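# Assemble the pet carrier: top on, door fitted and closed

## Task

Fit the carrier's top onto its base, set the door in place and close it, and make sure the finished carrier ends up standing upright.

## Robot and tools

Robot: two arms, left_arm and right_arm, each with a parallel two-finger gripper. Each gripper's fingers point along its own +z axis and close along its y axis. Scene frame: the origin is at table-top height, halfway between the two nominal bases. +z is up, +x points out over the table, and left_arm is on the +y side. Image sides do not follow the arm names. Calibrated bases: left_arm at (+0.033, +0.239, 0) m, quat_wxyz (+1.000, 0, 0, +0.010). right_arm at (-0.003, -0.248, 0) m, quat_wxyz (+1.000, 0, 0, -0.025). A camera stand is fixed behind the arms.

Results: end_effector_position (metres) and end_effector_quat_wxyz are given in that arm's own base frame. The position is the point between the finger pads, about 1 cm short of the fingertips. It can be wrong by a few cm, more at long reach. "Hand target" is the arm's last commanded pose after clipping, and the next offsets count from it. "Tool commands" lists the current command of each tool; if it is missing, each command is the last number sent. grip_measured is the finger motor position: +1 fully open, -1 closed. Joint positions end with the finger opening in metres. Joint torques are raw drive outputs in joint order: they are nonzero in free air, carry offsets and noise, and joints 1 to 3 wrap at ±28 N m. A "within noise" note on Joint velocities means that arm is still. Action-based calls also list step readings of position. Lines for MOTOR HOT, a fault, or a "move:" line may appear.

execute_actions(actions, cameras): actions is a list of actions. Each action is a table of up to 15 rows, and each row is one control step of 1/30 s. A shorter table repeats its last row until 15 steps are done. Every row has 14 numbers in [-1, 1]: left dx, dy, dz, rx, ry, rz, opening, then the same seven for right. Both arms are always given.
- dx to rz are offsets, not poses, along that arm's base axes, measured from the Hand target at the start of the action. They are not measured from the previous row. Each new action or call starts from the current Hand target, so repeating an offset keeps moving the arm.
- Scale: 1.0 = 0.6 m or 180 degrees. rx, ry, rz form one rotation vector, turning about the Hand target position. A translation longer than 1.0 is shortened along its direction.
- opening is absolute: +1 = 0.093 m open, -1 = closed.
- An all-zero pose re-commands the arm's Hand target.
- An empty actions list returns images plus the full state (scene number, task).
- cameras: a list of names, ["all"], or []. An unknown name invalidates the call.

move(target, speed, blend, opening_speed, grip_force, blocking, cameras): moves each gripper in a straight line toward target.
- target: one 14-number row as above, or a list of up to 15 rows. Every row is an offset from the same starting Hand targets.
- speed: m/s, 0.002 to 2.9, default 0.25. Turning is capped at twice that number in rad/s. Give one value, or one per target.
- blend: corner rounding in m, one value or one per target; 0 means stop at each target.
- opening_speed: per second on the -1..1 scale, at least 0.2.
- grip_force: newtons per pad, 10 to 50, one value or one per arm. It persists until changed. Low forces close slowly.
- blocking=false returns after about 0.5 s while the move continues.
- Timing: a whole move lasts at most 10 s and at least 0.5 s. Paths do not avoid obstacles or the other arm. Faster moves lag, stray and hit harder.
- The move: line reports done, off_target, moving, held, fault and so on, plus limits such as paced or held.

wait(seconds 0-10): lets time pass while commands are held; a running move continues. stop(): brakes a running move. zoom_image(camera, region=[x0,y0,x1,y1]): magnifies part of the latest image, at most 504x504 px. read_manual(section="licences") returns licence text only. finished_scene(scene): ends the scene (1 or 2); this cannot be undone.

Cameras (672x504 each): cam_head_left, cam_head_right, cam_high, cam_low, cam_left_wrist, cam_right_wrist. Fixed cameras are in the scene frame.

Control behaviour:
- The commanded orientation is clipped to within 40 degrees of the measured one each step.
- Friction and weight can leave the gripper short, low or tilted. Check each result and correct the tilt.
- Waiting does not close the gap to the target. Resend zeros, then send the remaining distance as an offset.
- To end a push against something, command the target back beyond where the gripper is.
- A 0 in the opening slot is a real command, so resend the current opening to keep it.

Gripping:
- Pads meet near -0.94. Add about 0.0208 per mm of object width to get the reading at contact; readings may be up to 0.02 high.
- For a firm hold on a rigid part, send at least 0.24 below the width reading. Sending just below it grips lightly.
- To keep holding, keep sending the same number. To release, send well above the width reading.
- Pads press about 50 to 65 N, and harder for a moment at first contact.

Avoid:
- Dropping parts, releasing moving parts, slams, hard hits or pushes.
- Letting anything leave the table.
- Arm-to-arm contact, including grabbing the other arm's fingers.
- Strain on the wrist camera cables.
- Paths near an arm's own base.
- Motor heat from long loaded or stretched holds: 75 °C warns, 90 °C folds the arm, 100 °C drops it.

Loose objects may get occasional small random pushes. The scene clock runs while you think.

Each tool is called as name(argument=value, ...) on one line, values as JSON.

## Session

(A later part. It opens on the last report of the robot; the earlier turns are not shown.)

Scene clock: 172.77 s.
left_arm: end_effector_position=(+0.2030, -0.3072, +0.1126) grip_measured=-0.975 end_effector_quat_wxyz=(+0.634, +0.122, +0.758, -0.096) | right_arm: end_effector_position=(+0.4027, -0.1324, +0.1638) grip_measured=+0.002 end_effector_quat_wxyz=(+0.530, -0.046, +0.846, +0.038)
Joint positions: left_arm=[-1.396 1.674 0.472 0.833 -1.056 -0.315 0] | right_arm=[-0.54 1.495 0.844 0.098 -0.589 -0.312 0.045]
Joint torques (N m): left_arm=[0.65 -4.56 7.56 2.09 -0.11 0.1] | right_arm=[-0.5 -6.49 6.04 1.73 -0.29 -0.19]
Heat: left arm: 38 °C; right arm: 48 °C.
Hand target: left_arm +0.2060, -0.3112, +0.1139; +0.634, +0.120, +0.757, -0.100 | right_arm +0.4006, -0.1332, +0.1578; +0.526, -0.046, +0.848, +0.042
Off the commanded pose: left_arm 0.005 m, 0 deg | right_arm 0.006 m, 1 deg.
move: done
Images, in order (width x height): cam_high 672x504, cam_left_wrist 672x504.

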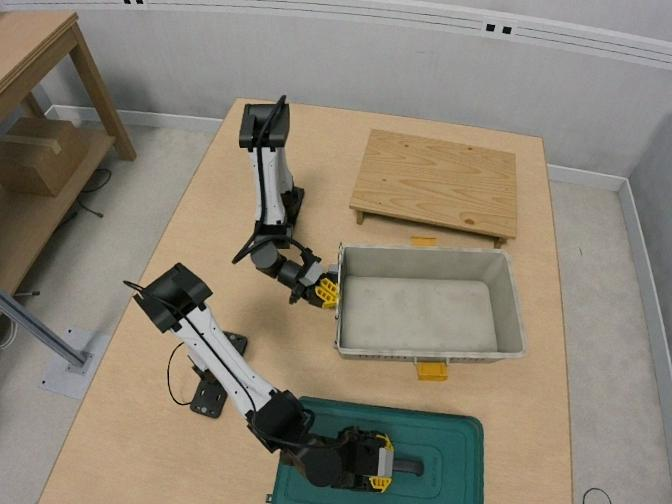

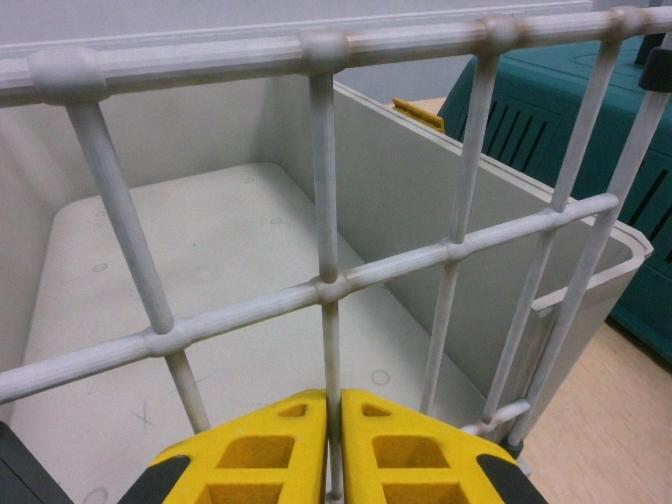

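move(target=[[0,0,0,0,0,0,-1,0,0,-0.01,0,0,0,0],[0,0,0,0,0,0,-1,0,0,-0.01,0,0,0,-1],[0,0,0,0,0,0,-1,0,0,0.38,0.01,-0.03,0,-1],[0,0,0,0,0,0,-1,0.045,0.64,0.38,0.01,-0.03,0,-1]], speed=[0.1,0.1,0.2,0.25], blend=[0,0,0.04,0], cameras=["cam_high","cam_low","cam_head_left"])

zoom_image(camera="cam_high", region=[300, 190, 530, 375])

zoom_image(camera="cam_low", region=[260, 185, 445, 325])

zoom_image(camera="cam_head_left", region=[275, 190, 425, 290])

Scene clock: 210.17 s.
left_arm: end_effector_position=(+0.2044, -0.3013, +0.1116) grip_measured=-0.975 end_effector_quat_wxyz=(+0.638, +0.109, +0.757, -0.089) | right_arm: end_effector_position=(+0.4208, +0.2553, +0.3459) grip_measured=-0.667 end_effector_quat_wxyz=(+0.523, -0.071, +0.848, +0.036)
Joint positions: left_arm=[-1.396 1.679 0.464 0.842 -1.085 -0.328 0] | right_arm=[0.707 1.71 1.811 -0.636 0.489 0.256 0.013]
Joint torques (N m): left_arm=[0.57 -5.08 8.23 1.96 0.21 0.24] | right_arm=[-0.28 -11.04 10.96 2.24 0.45 -0.02]
Heat: left arm: 40 °C; right arm: 48 °C.
Hand target: left_arm +0.2060, -0.3113, +0.1139; +0.634, +0.120, +0.757, -0.099 | right_arm +0.4275, +0.2508, +0.3858; +0.566, -0.040, +0.821, +0.053
Off the commanded pose: left_arm 0.010 m, 2 deg | right_arm 0.041 m, 7 deg.
move: off_target (right_arm)
Images, in order (width x height): cam_head_left 672x504, cam_high 672x504, cam_low 672x504.

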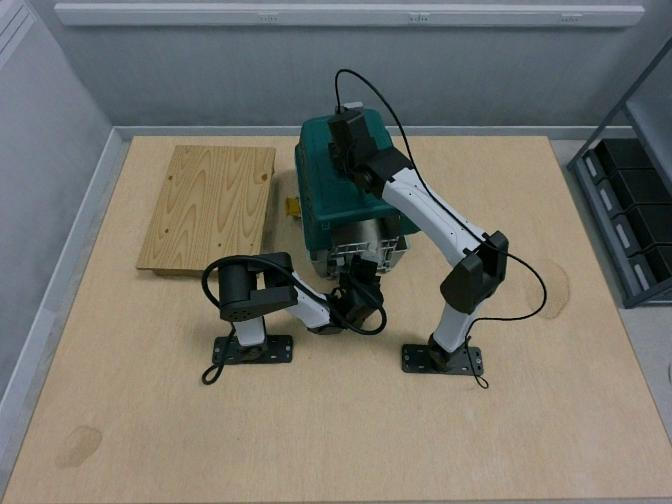

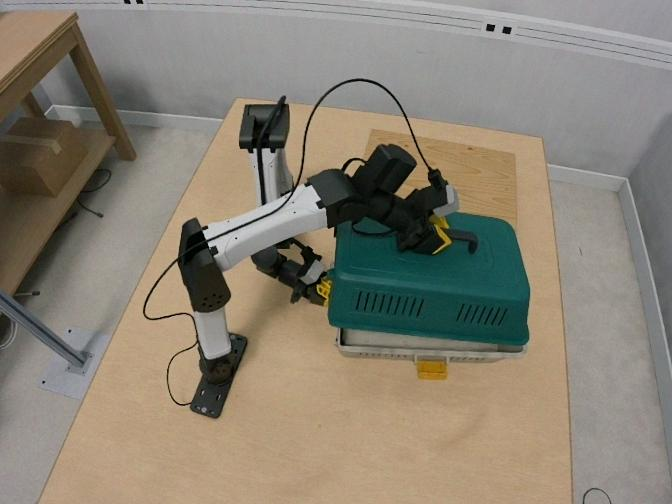

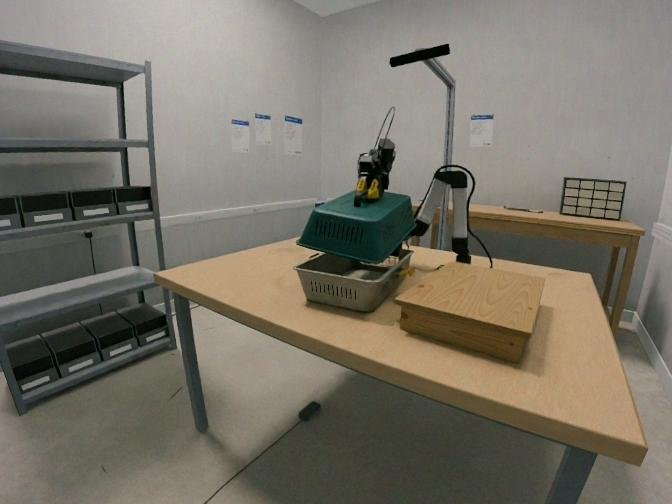

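Scaled by 2.191 from the camera's 672x504 image, which has a finer 960x720 frame.

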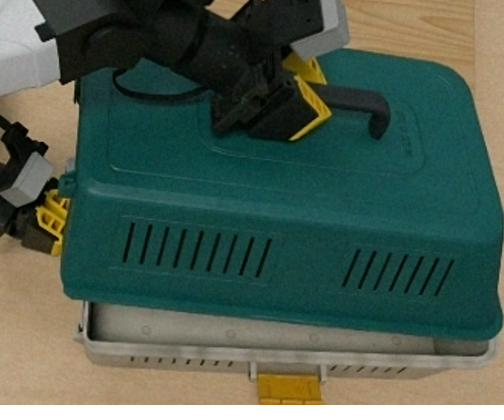

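Scaled by 2.724 from the camera's 672x504 image, which has a finer 960x720 frame.

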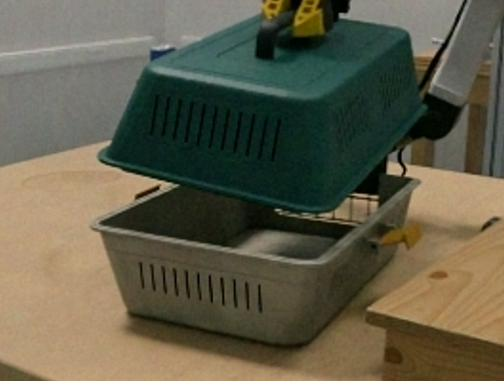

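Scaled by 3.360 from the camera's 672x504 image, which has a finer 960x720 frame.

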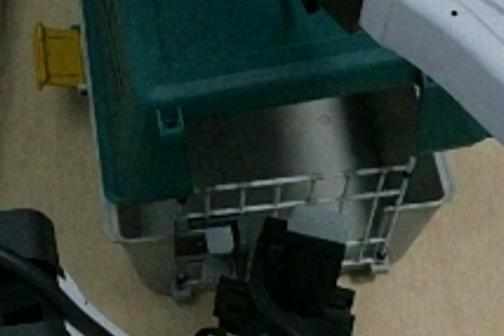

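move(target=[0,0,0,0,0,0,-1,0.0,-0.01,-0.05,0.035,-0.0,0.02,-1], speed=0.1, cameras=["cam_high","cam_low","cam_head_left"])

zoom_image(camera="cam_high", region=[300, 190, 530, 375])

zoom_image(camera="cam_low", region=[260, 185, 445, 325])

zoom_image(camera="cam_head_left", region=[275, 190, 425, 290])

Scene clock: 233.40 s.
left_arm: end_effector_position=(+0.2044, -0.3013, +0.1116) grip_measured=-0.975 end_effector_quat_wxyz=(+0.638, +0.109, +0.757, -0.089) | right_arm: end_effector_position=(+0.4261, +0.2487, +0.3129) grip_measured=-0.667 end_effector_quat_wxyz=(+0.519, -0.058, +0.849, +0.083)
Joint positions: left_arm=[-1.396 1.679 0.464 0.842 -1.085 -0.328 0] | right_arm=[0.655 1.645 1.593 -0.45 0.38 0.291 0.013]
Joint torques (N m): left_arm=[0.57 -5.08 8.21 1.96 0.21 0.24] | right_arm=[-0.46 -13.67 7.86 2.51 0.13 0]
Motor temperatures (°C): left_arm=[28 33 39 39 28 27 26] | right_arm=[27 52 56 41 24 27 26]
Heat: left arm: 39 °C; right arm: 56 °C.
Hand target: left_arm +0.2060, -0.3113, +0.1139; +0.634, +0.120, +0.757, -0.100 | right_arm +0.4276, +0.2449, +0.3556; +0.566, -0.035, +0.816, +0.116
Off the commanded pose: left_arm 0.010 m, 2 deg | right_arm 0.043 m, 8 deg.
move: off_target (right_arm)
Images, in order (width x height): cam_head_left 672x504, cam_high 672x504, cam_low 672x504.

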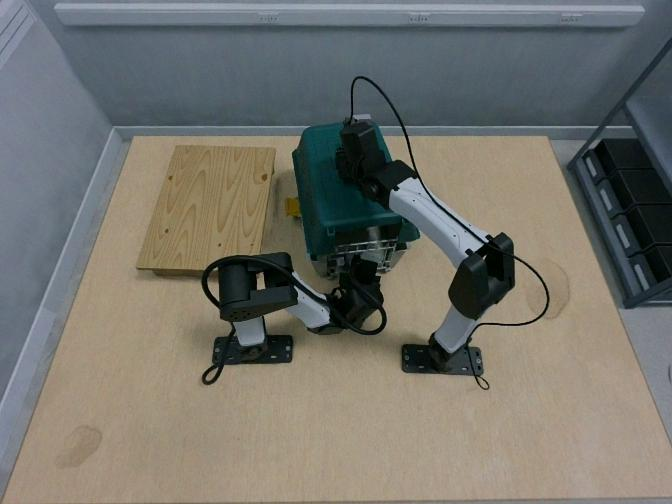

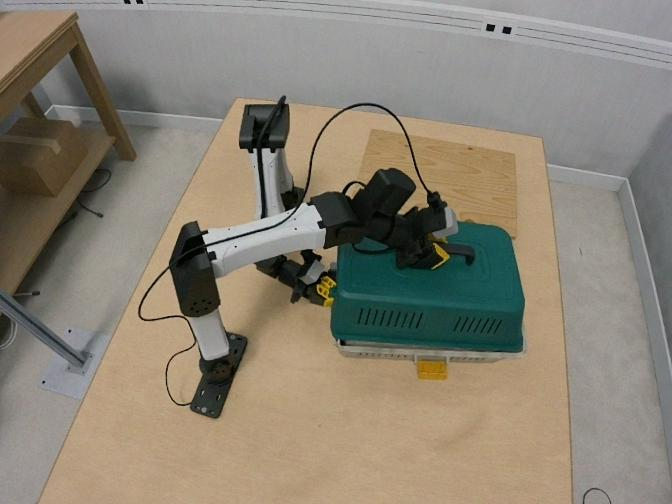

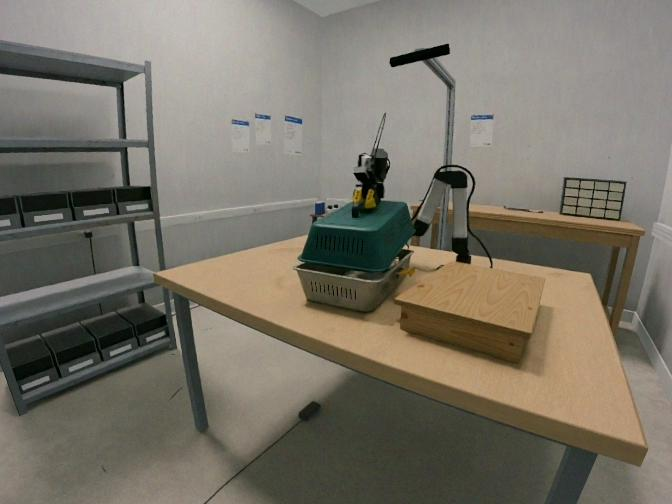

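Scaled by 2.191 from the camera's 672x504 image, which has a finer 960x720 frame.

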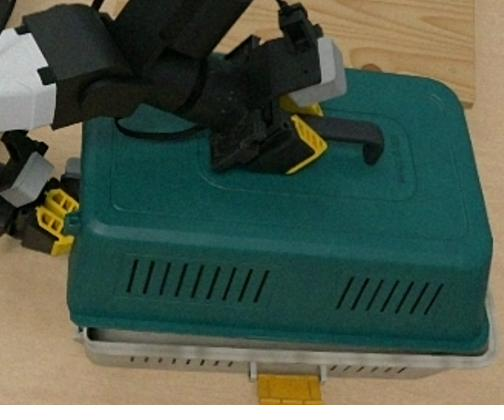

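Scaled by 2.724 from the camera's 672x504 image, which has a finer 960x720 frame.

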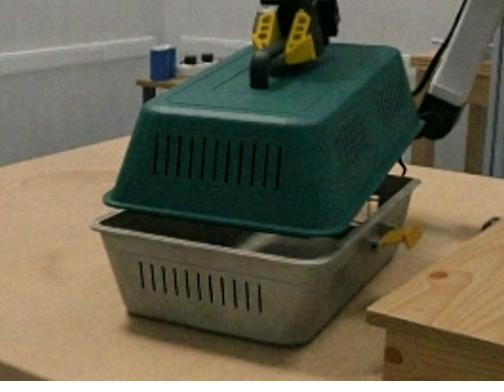

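Scaled by 3.360 from the camera's 672x504 image, which has a finer 960x720 frame.

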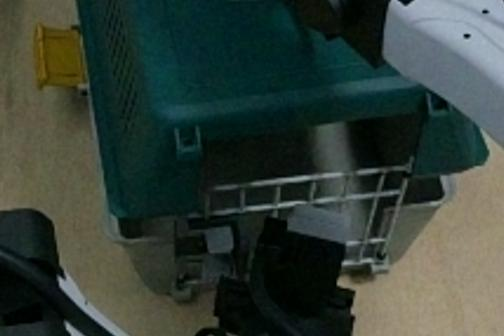

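move(target=[0,0,0,0,0,0,-1,0.016,0.011,-0.035,0.0,-0.0,0.008,-1], speed=0.08, cameras=["cam_high","cam_low","cam_head_left"])

zoom_image(camera="cam_high", region=[300, 190, 530, 375])

zoom_image(camera="cam_low", region=[260, 185, 445, 325])

zoom_image(camera="cam_head_left", region=[275, 190, 425, 290])

Scene clock: 255.80 s.
left_arm: end_effector_position=(+0.2043, -0.3014, +0.1115) grip_measured=-0.975 end_effector_quat_wxyz=(+0.638, +0.110, +0.757, -0.090) | right_arm: end_effector_position=(+0.4302, +0.2507, +0.3018) grip_measured=-0.667 end_effector_quat_wxyz=(+0.522, -0.059, +0.845, +0.097)
Joint positions: left_arm=[-1.396 1.679 0.464 0.842 -1.084 -0.328 0] | right_arm=[0.644 1.642 1.531 -0.372 0.35 0.29 0.013]
Joint torques (N m): left_arm=[0.57 -5.08 8.21 1.96 0.2 0.24] | right_arm=[-0.49 -11.43 7.98 2.63 0.09 -0.15]
Motor temperatures (°C): left_arm=[28 33 40 38 28 27 26] | right_arm=[27 55 54 41 24 27 26]
Heat: left arm: 40 °C; right arm: 55 °C.
Hand target: left_arm +0.2060, -0.3113, +0.1138; +0.634, +0.120, +0.757, -0.099 | right_arm +0.4372, +0.2513, +0.3347; +0.564, -0.045, +0.815, +0.123
Off the commanded pose: left_arm 0.010 m, 2 deg | right_arm 0.034 m, 7 deg.
move: off_target (right_arm)
Images, in order (width x height): cam_head_left 672x504, cam_high 672x504, cam_low 672x504.

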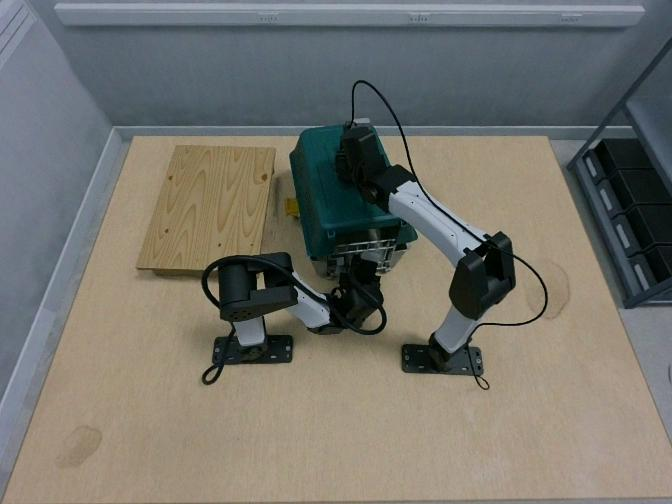

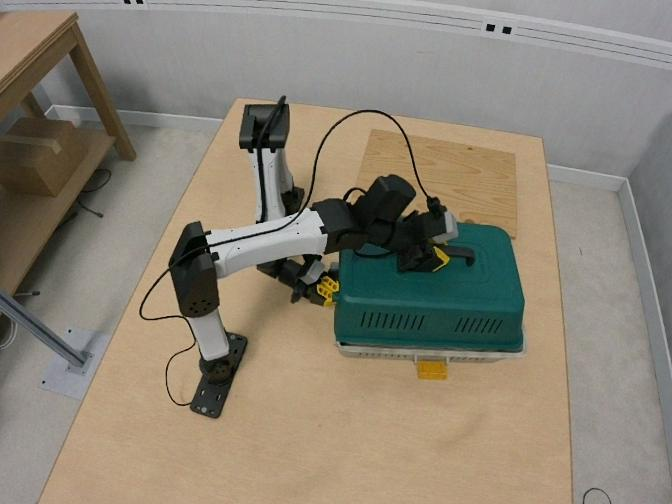

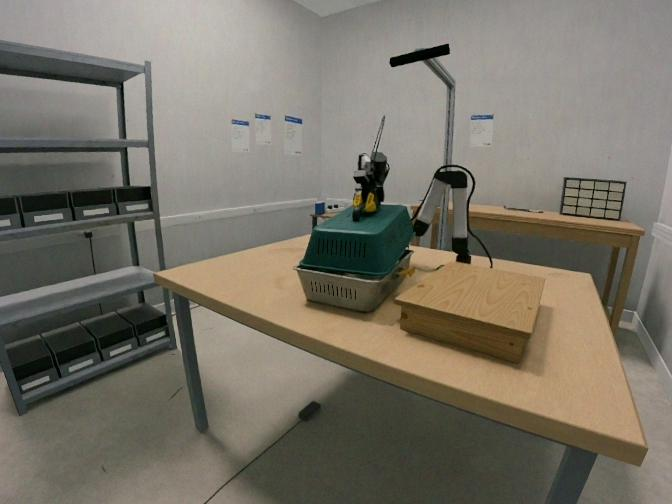

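Scaled by 2.191 from the camera's 672x504 image, which has a finer 960x720 frame.

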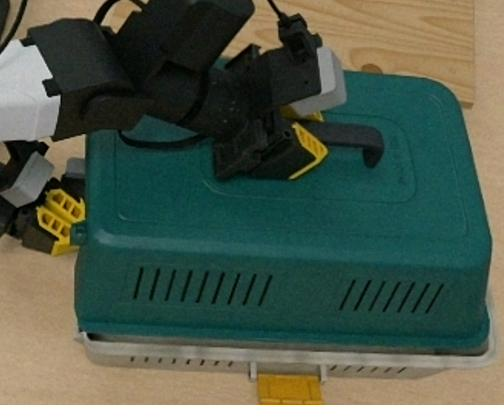

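Scaled by 2.724 from the camera's 672x504 image, which has a finer 960x720 frame.

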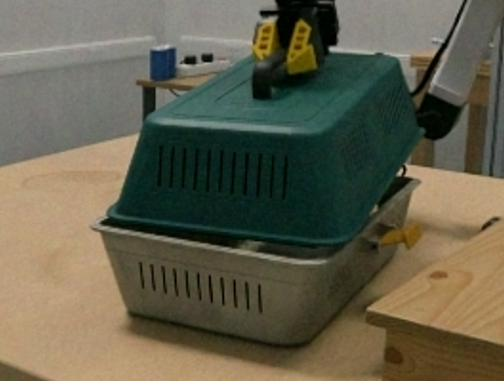

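Scaled by 3.360 from the camera's 672x504 image, which has a finer 960x720 frame.

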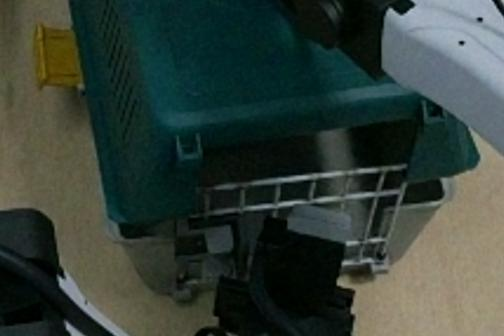

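move(target=[[0,0,0,0,0,0,-1,0.014,0.003,0.01,-0.012,-0.012,0,-1],[0,0,0,0,0,0,-1,0.014,0.003,-0.015,-0.012,-0.012,0,-1]], speed=0.06, cameras=["cam_high","cam_low","cam_head_left"])

zoom_image(camera="cam_high", region=[300, 190, 530, 375])

zoom_image(camera="cam_low", region=[260, 185, 445, 325])

zoom_image(camera="cam_head_left", region=[275, 190, 425, 290])

Scene clock: 275.40 s.
left_arm: end_effector_position=(+0.2050, -0.3025, +0.1115) grip_measured=-0.975 end_effector_quat_wxyz=(+0.637, +0.111, +0.757, -0.093) | right_arm: end_effector_position=(+0.4329, +0.2522, +0.2984) grip_measured=-0.667 end_effector_quat_wxyz=(+0.532, -0.073, +0.839, +0.090)
Joint positions: left_arm=[-1.392 1.679 0.464 0.846 -1.073 -0.327 0] | right_arm=[0.644 1.642 1.5 -0.319 0.353 0.25 0.013]
Joint torques (N m): left_arm=[0.14 -5.05 8.25 1.92 0.07 0.23] | right_arm=[-0.64 -9.94 7.43 2.91 0.21 -0.26]
Motor temperatures (°C): left_arm=[28 33 40 38 28 27 26] | right_arm=[27 59 54 48 24 27 27]
Heat: left arm: 40 °C; right arm: 59 °C.
Hand target: left_arm +0.2060, -0.3113, +0.1139; +0.634, +0.120, +0.757, -0.100 | right_arm +0.4456, +0.2532, +0.3256; +0.579, -0.058, +0.807, +0.107
Off the commanded pose: left_arm 0.009 m, 1 deg | right_arm 0.030 m, 7 deg.
move: off_target (right_arm)
Images, in order (width x height): cam_head_left 672x504, cam_high 672x504, cam_low 672x504.

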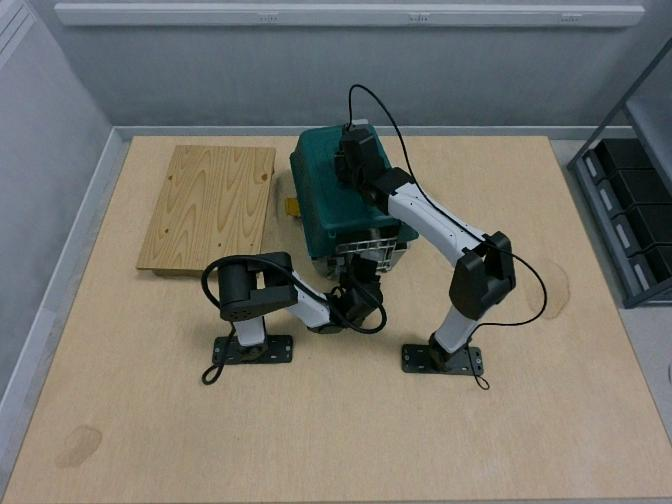

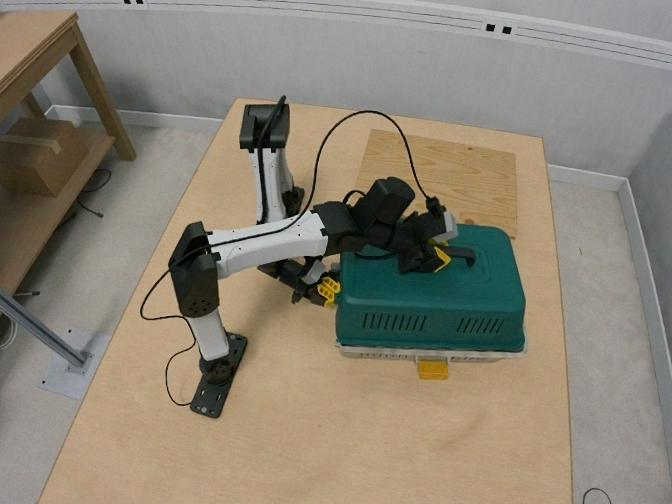

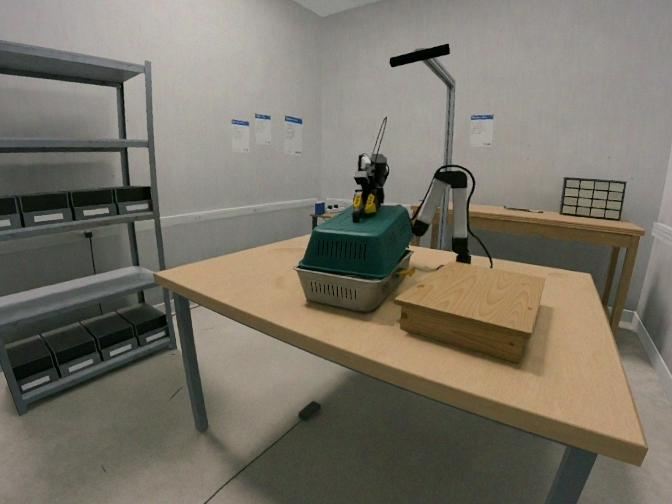

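Scaled by 2.191 from the camera's 672x504 image, which has a finer 960x720 frame.

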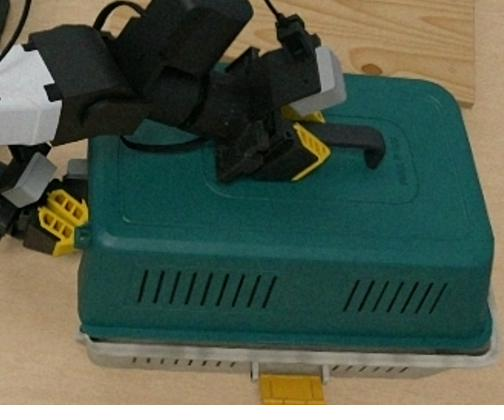

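Scaled by 2.724 from the camera's 672x504 image, which has a finer 960x720 frame.

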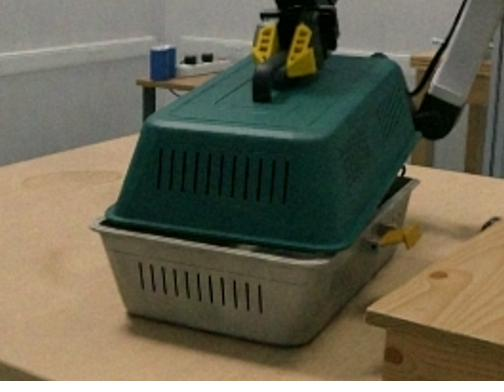

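Scaled by 3.360 from the camera's 672x504 image, which has a finer 960x720 frame.

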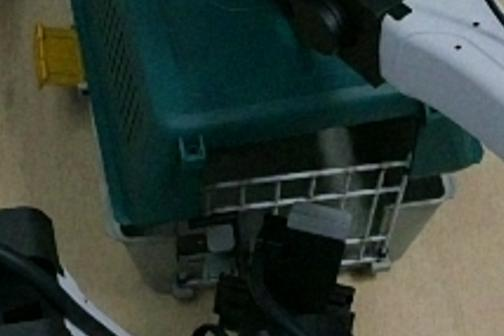

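move(target=[[0,0,0,0,0,0,-1,0.008,0.01,0.012,0,0,-0.008,-1],[0,0,0,0,0,0,-1,0.008,0.01,-0.025,0.0,-0.015,-0.008,-1]], speed=0.06, cameras=["cam_high","cam_low","cam_head_left"])

zoom_image(camera="cam_high", region=[300, 190, 530, 375])

zoom_image(camera="cam_low", region=[260, 185, 445, 325])

zoom_image(camera="cam_head_left", region=[315, 205, 425, 270])

Scene clock: 301.70 s.
left_arm: end_effector_position=(+0.2099, -0.2992, +0.1113) grip_measured=-0.975 end_effector_quat_wxyz=(+0.637, +0.105, +0.759, -0.088) | right_arm: end_effector_position=(+0.4422, +0.2530, +0.2973) grip_measured=-0.667 end_effector_quat_wxyz=(+0.567, -0.058, +0.817, +0.086)
Joint positions: left_arm=[-1.376 1.679 0.464 0.845 -1.071 -0.327 0] | right_arm=[0.649 1.648 1.429 -0.161 0.401 0.234 0.013]
Joint torques (N m): left_arm=[-1.54 -5.09 8.2 1.93 0.06 0.23] | right_arm=[0.55 -8.54 6.97 2.8 0.21 -0.24]
Motor temperatures (°C): left_arm=[28 33 40 38 28 27 26] | right_arm=[27 58 51 49 24 27 27]
Heat: left arm: 40 °C; right arm: 58 °C.
Hand target: left_arm +0.2060, -0.3113, +0.1138; +0.634, +0.120, +0.757, -0.100 | right_arm +0.4504, +0.2593, +0.3107; +0.599, -0.050, +0.793, +0.098
Off the commanded pose: left_arm 0.013 m, 2 deg | right_arm 0.017 m, 5 deg.
move: off_target (left_arm, right_arm)
Images, in order (width x height): cam_head_left 672x504, cam_high 672x504, cam_low 672x504.

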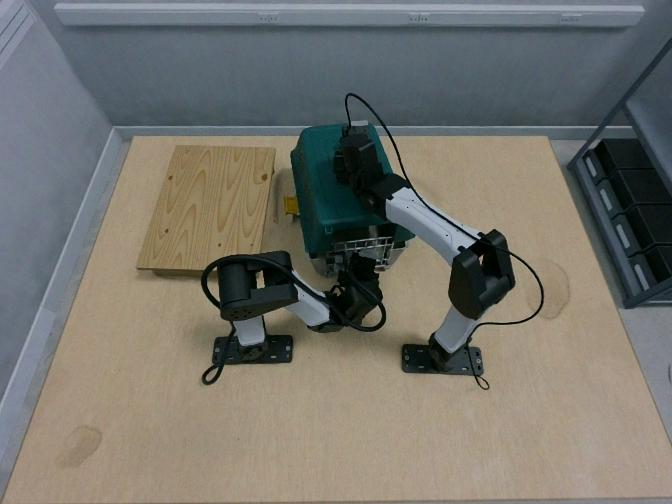

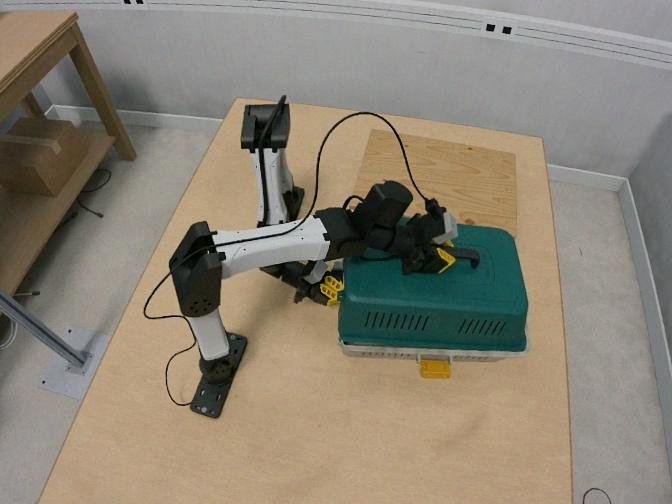

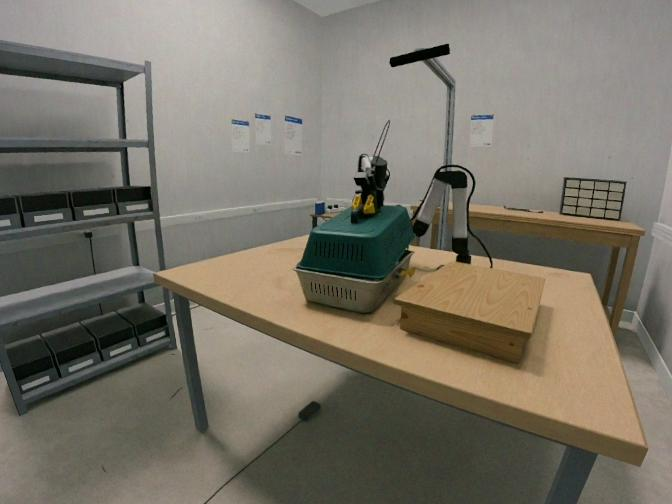

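Scaled by 2.191 from the camera's 672x504 image, which has a finer 960x720 frame.

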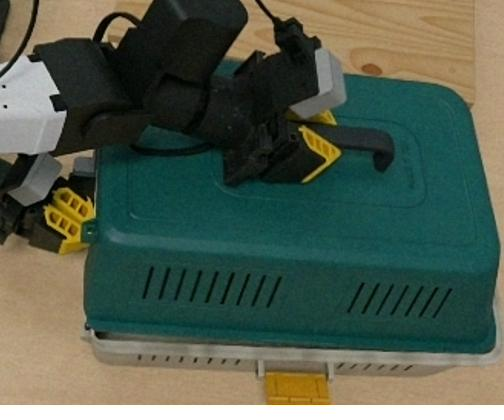

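Scaled by 2.724 from the camera's 672x504 image, which has a finer 960x720 frame.

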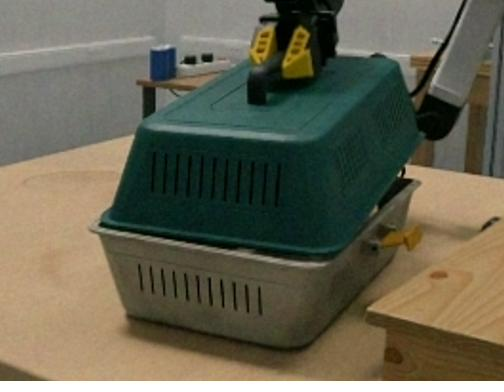

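Scaled by 4.582 from the camera's 672x504 image, which has a finer 960x720 frame.

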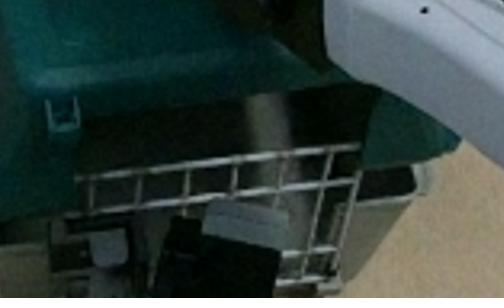

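move(target=[[0,0,0,0,0,0,-1,0,0,0.03,0,-0.03,0,-1],[0,0,0,0,0,0,-1,0,0,0.01,0.0,-0.055,0,-1]], speed=0.06, cameras=["cam_high","cam_low","cam_head_left"])

zoom_image(camera="cam_high", region=[300, 190, 530, 375])

zoom_image(camera="cam_low", region=[260, 185, 445, 325])

zoom_image(camera="cam_head_left", region=[315, 205, 425, 270])

Scene clock: 337.03 s.
left_arm: end_effector_position=(+0.2115, -0.2980, +0.1112) grip_measured=-0.975 end_effector_quat_wxyz=(+0.637, +0.103, +0.759, -0.086) | right_arm: end_effector_position=(+0.4430, +0.2559, +0.2996) grip_measured=-0.667 end_effector_quat_wxyz=(+0.632, -0.068, +0.768, +0.078)
Joint positions: left_arm=[-1.37 1.679 0.464 0.845 -1.072 -0.327 0] | right_arm=[0.667 1.628 1.269 0.147 0.448 0.128 0.013]
Joint torques (N m): left_arm=[-2.1 -5.12 8.17 1.93 0.07 0.22] | right_arm=[-0.17 -8.34 7.05 3.01 0.03 -0.3]
Motor temperatures (°C): left_arm=[28 33 41 38 28 27 26] | right_arm=[27 55 53 50 24 27 27]
Heat: left arm: 41 °C; right arm: 55 °C.
Hand target: left_arm +0.2060, -0.3113, +0.1138; +0.634, +0.120, +0.757, -0.100 | right_arm +0.4504, +0.2591, +0.3168; +0.665, -0.058, +0.739, +0.093
Off the commanded pose: left_arm 0.015 m, 3 deg | right_arm 0.019 m, 6 deg.
move: off_target (left_arm, right_arm)
Images, in order (width x height): cam_head_left 672x504, cam_high 672x504, cam_low 672x504.

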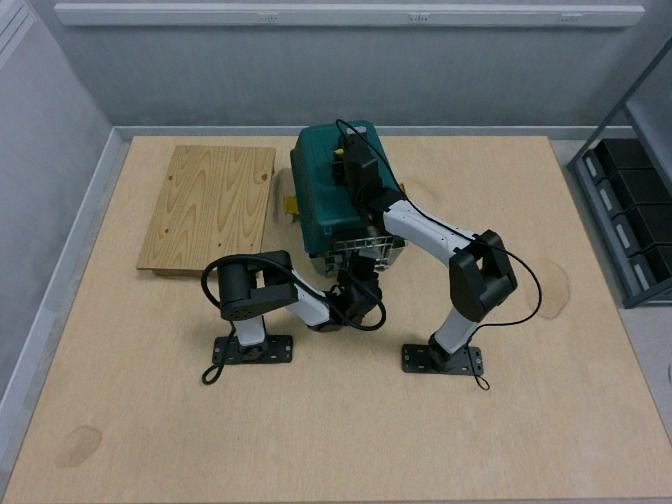

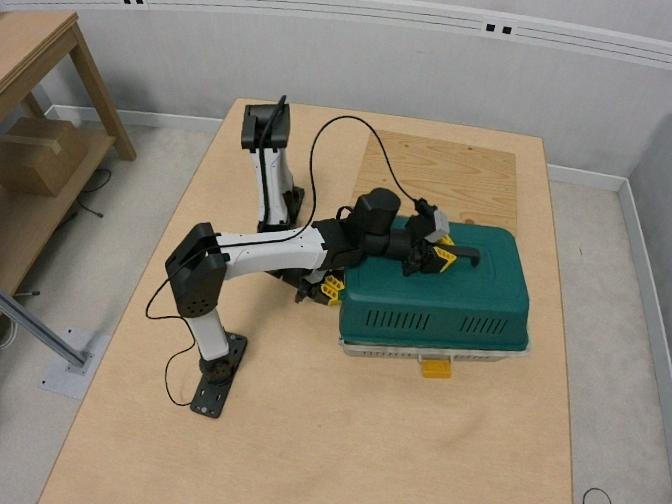

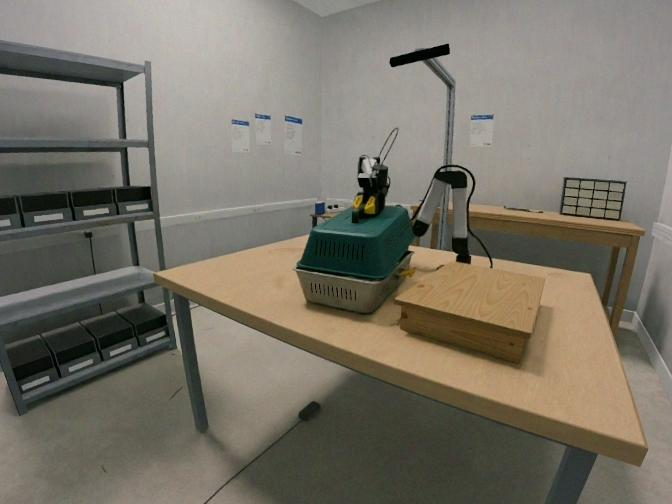

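Scaled by 2.191 from the camera's 672x504 image, which has a finer 960x720 frame.

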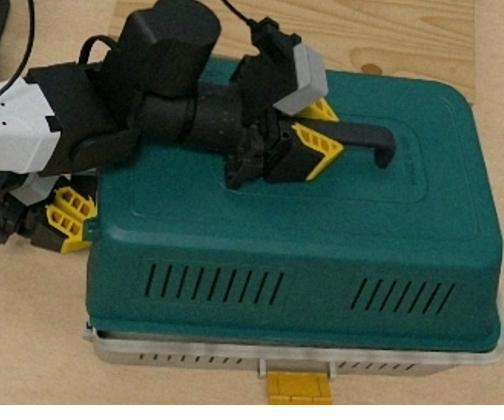

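Scaled by 2.724 from the camera's 672x504 image, which has a finer 960x720 frame.

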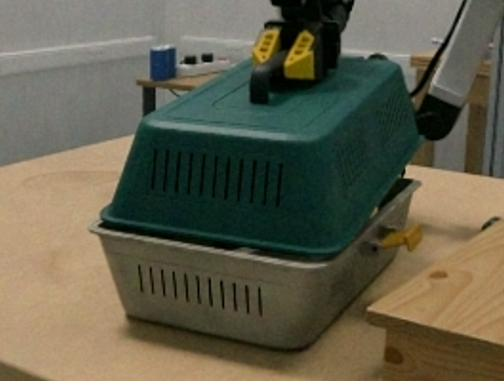

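Scaled by 4.582 from the camera's 672x504 image, which has a finer 960x720 frame.

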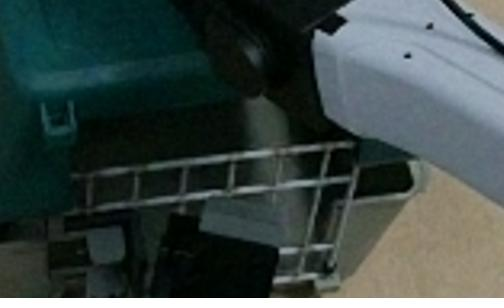

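execute_actions(actions=[], cameras=["cam_head_right","cam_left_wrist","cam_right_wrist","cam_low"])

zoom_image(camera="cam_low", region=[340, 220, 430, 300])

zoom_image(camera="cam_head_right", region=[290, 190, 420, 290])

Scene clock: 351.37 s.
left_arm: end_effector_position=(+0.2115, -0.2980, +0.1112) grip_measured=-0.975 end_effector_quat_wxyz=(+0.637, +0.103, +0.759, -0.086) | right_arm: end_effector_position=(+0.4430, +0.2559, +0.2997) grip_measured=-0.667 end_effector_quat_wxyz=(+0.632, -0.068, +0.768, +0.078)
Joint positions: left_arm=[-1.37 1.679 0.464 0.845 -1.072 -0.327 0] | right_arm=[0.667 1.628 1.269 0.148 0.448 0.128 0.013]
Joint velocities: within noise
Joint torques (N m): left_arm=[-2.1 -5.12 8.17 1.93 0.07 0.23] | right_arm=[-0.21 -8.32 7.05 3 0.04 -0.3]
Motor temperatures (°C): left_arm=[28 33 41 38 28 27 26] | right_arm=[27 52 51 55 24 27 27]
Heat: left arm: 41 °C; right arm: 55 °C.
Hand target: left_arm +0.2060, -0.3113, +0.1138; +0.634, +0.120, +0.757, -0.100 | right_arm +0.4504, +0.2591, +0.3169; +0.665, -0.058, +0.739, +0.093
Tool commands: left_gripper/opening=-1.0 right_gripper/opening=-1.0
Off the commanded pose: left_arm 0.015 m, 3 deg | right_arm 0.019 m, 5 deg.
Images, in order (width x height): cam_head_right 672x504, cam_low 672x504, cam_left_wrist 672x504, cam_right_wrist 672x504.

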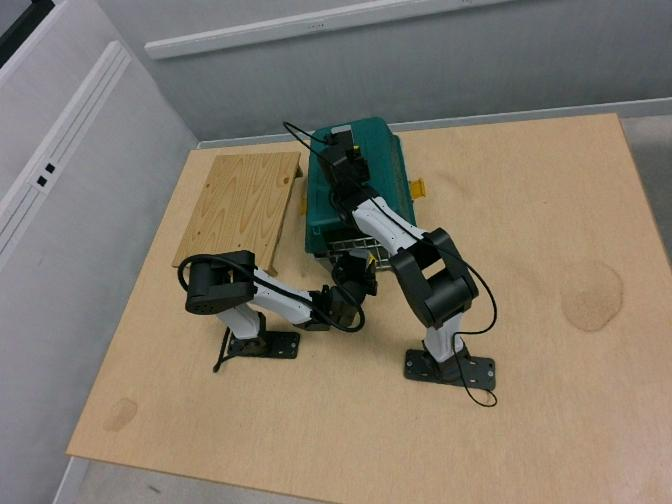

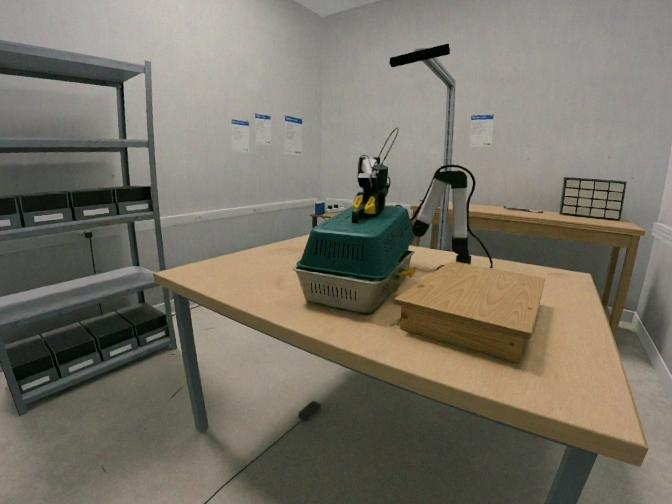

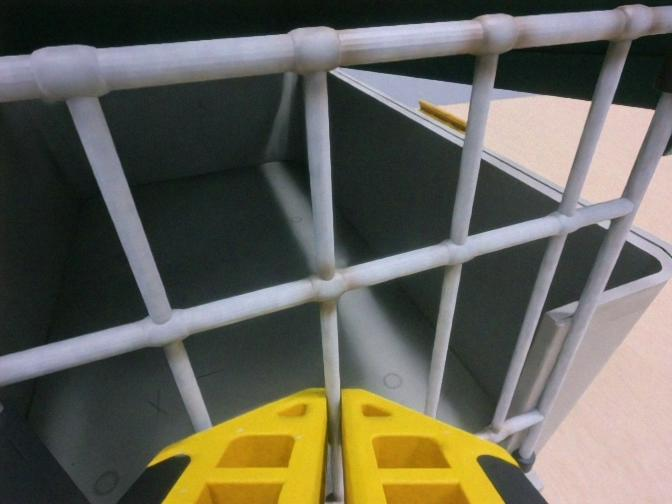

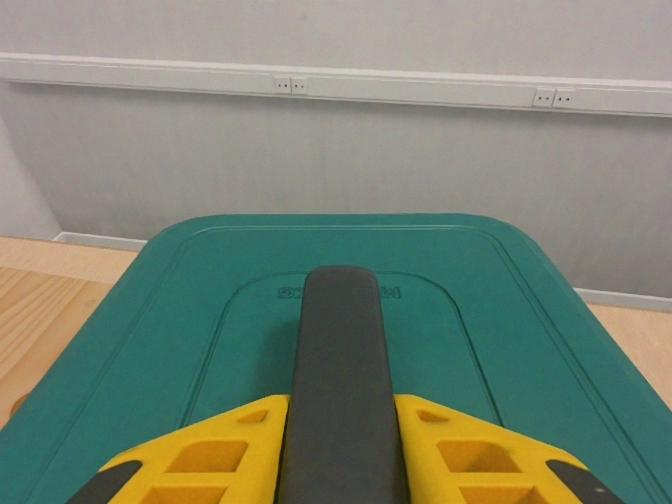

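Scaled by 5.600 from the camera's 672x504 image, which has a finer 960x720 frame.

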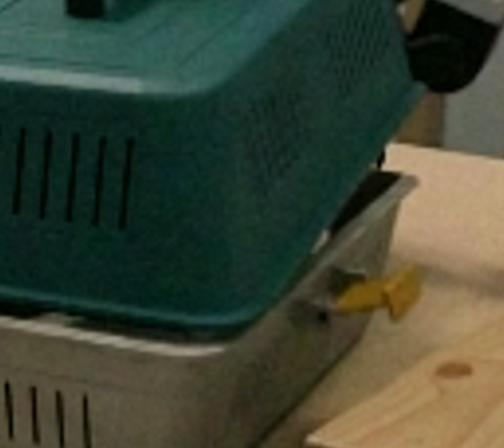

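Scaled by 3.877 from the camera's 672x504 image, which has a finer 960x720 frame.

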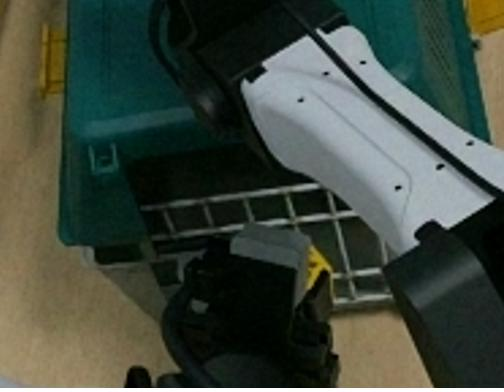

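move(target=[[0,0,0,0,0,0,-1,0.0,0,0.09,0,0.03,0,-1],[-0.02,0.006,0,0,0,0,-1,0.012,0,0.09,0.0,0.045,0,-1]], speed=0.08, cameras=["cam_high","cam_low","cam_head_left"])

zoom_image(camera="cam_high", region=[300, 190, 530, 375])

zoom_image(camera="cam_low", region=[260, 185, 445, 325])

zoom_image(camera="cam_head_left", region=[295, 195, 425, 275])

Scene clock: 388.60 s.
left_arm: end_effector_position=(+0.2015, -0.3005, +0.1114) grip_measured=-0.975 end_effector_quat_wxyz=(+0.639, +0.109, +0.756, -0.086) | right_arm: end_effector_position=(+0.4497, +0.2578, +0.3323) grip_measured=-0.667 end_effector_quat_wxyz=(+0.573, -0.074, +0.813, +0.070)
Joint positions: left_arm=[-1.409 1.679 0.464 0.834 -1.104 -0.334 0] | right_arm=[0.651 1.692 1.61 -0.289 0.411 0.186 0.013]
Joint torques (N m): left_arm=[-2.43 -7.15 6.54 1.64 -0.04 -0.01] | right_arm=[-0.42 -10.41 11.4 2.43 0.09 -0.03]
Motor temperatures (°C): left_arm=[28 33 41 38 28 27 26] | right_arm=[27 50 50 61 24 27 28]
Heat: left arm: 41 °C; right arm: 61 °C.
Hand target: left_arm +0.1940, -0.3077, +0.1139; +0.634, +0.120, +0.757, -0.100 | right_arm +0.4576, +0.2592, +0.3707; +0.611, -0.052, +0.784, +0.097
Off the commanded pose: left_arm 0.011 m, 2 deg | right_arm 0.039 m, 7 deg.
move: off_target (left_arm, right_arm)
Images, in order (width x height): cam_head_left 672x504, cam_high 672x504, cam_low 672x504.

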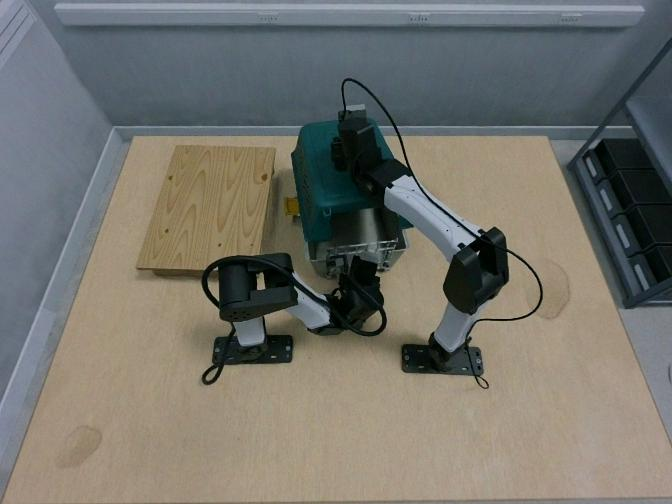

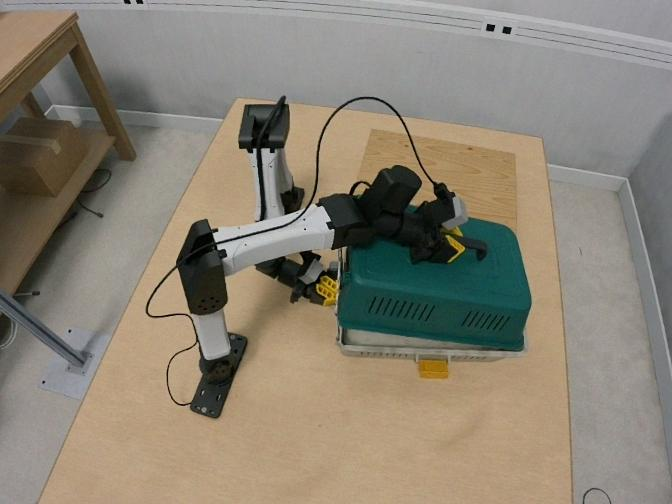

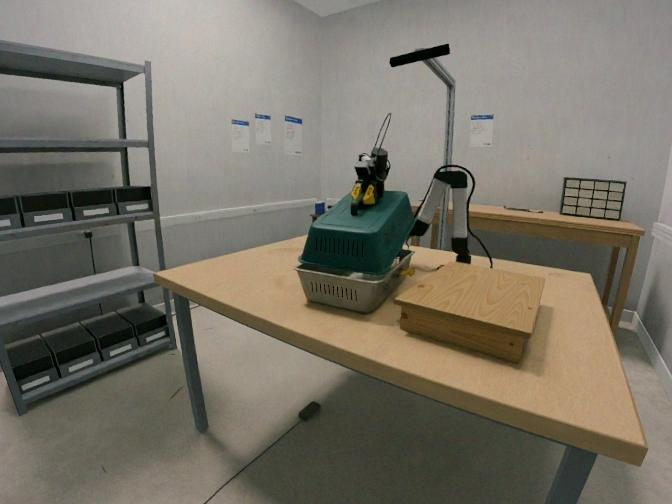

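Scaled by 2.191 from the camera's 672x504 image, which has a finer 960x720 frame.

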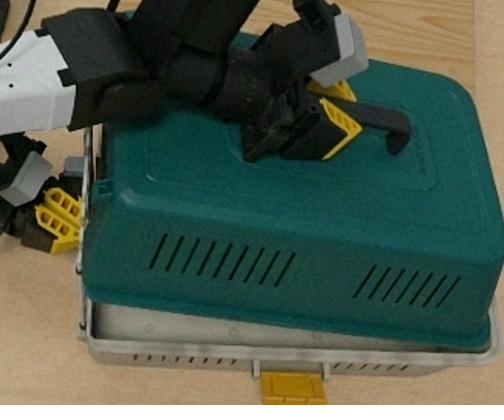

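Scaled by 2.724 from the camera's 672x504 image, which has a finer 960x720 frame.

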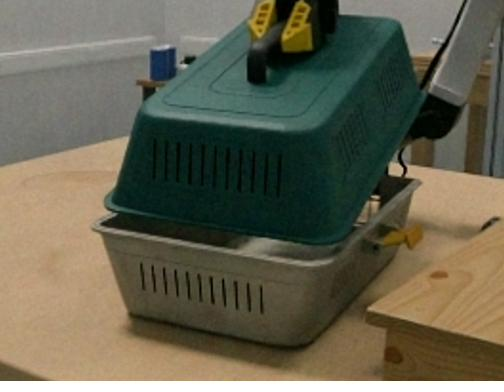

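Scaled by 3.877 from the camera's 672x504 image, which has a finer 960x720 frame.

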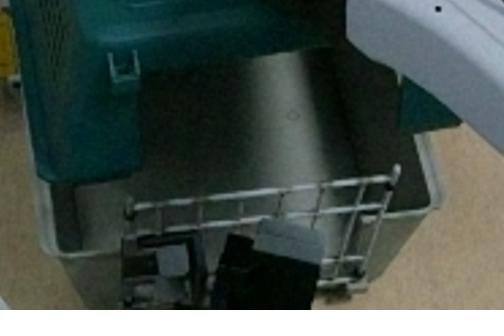

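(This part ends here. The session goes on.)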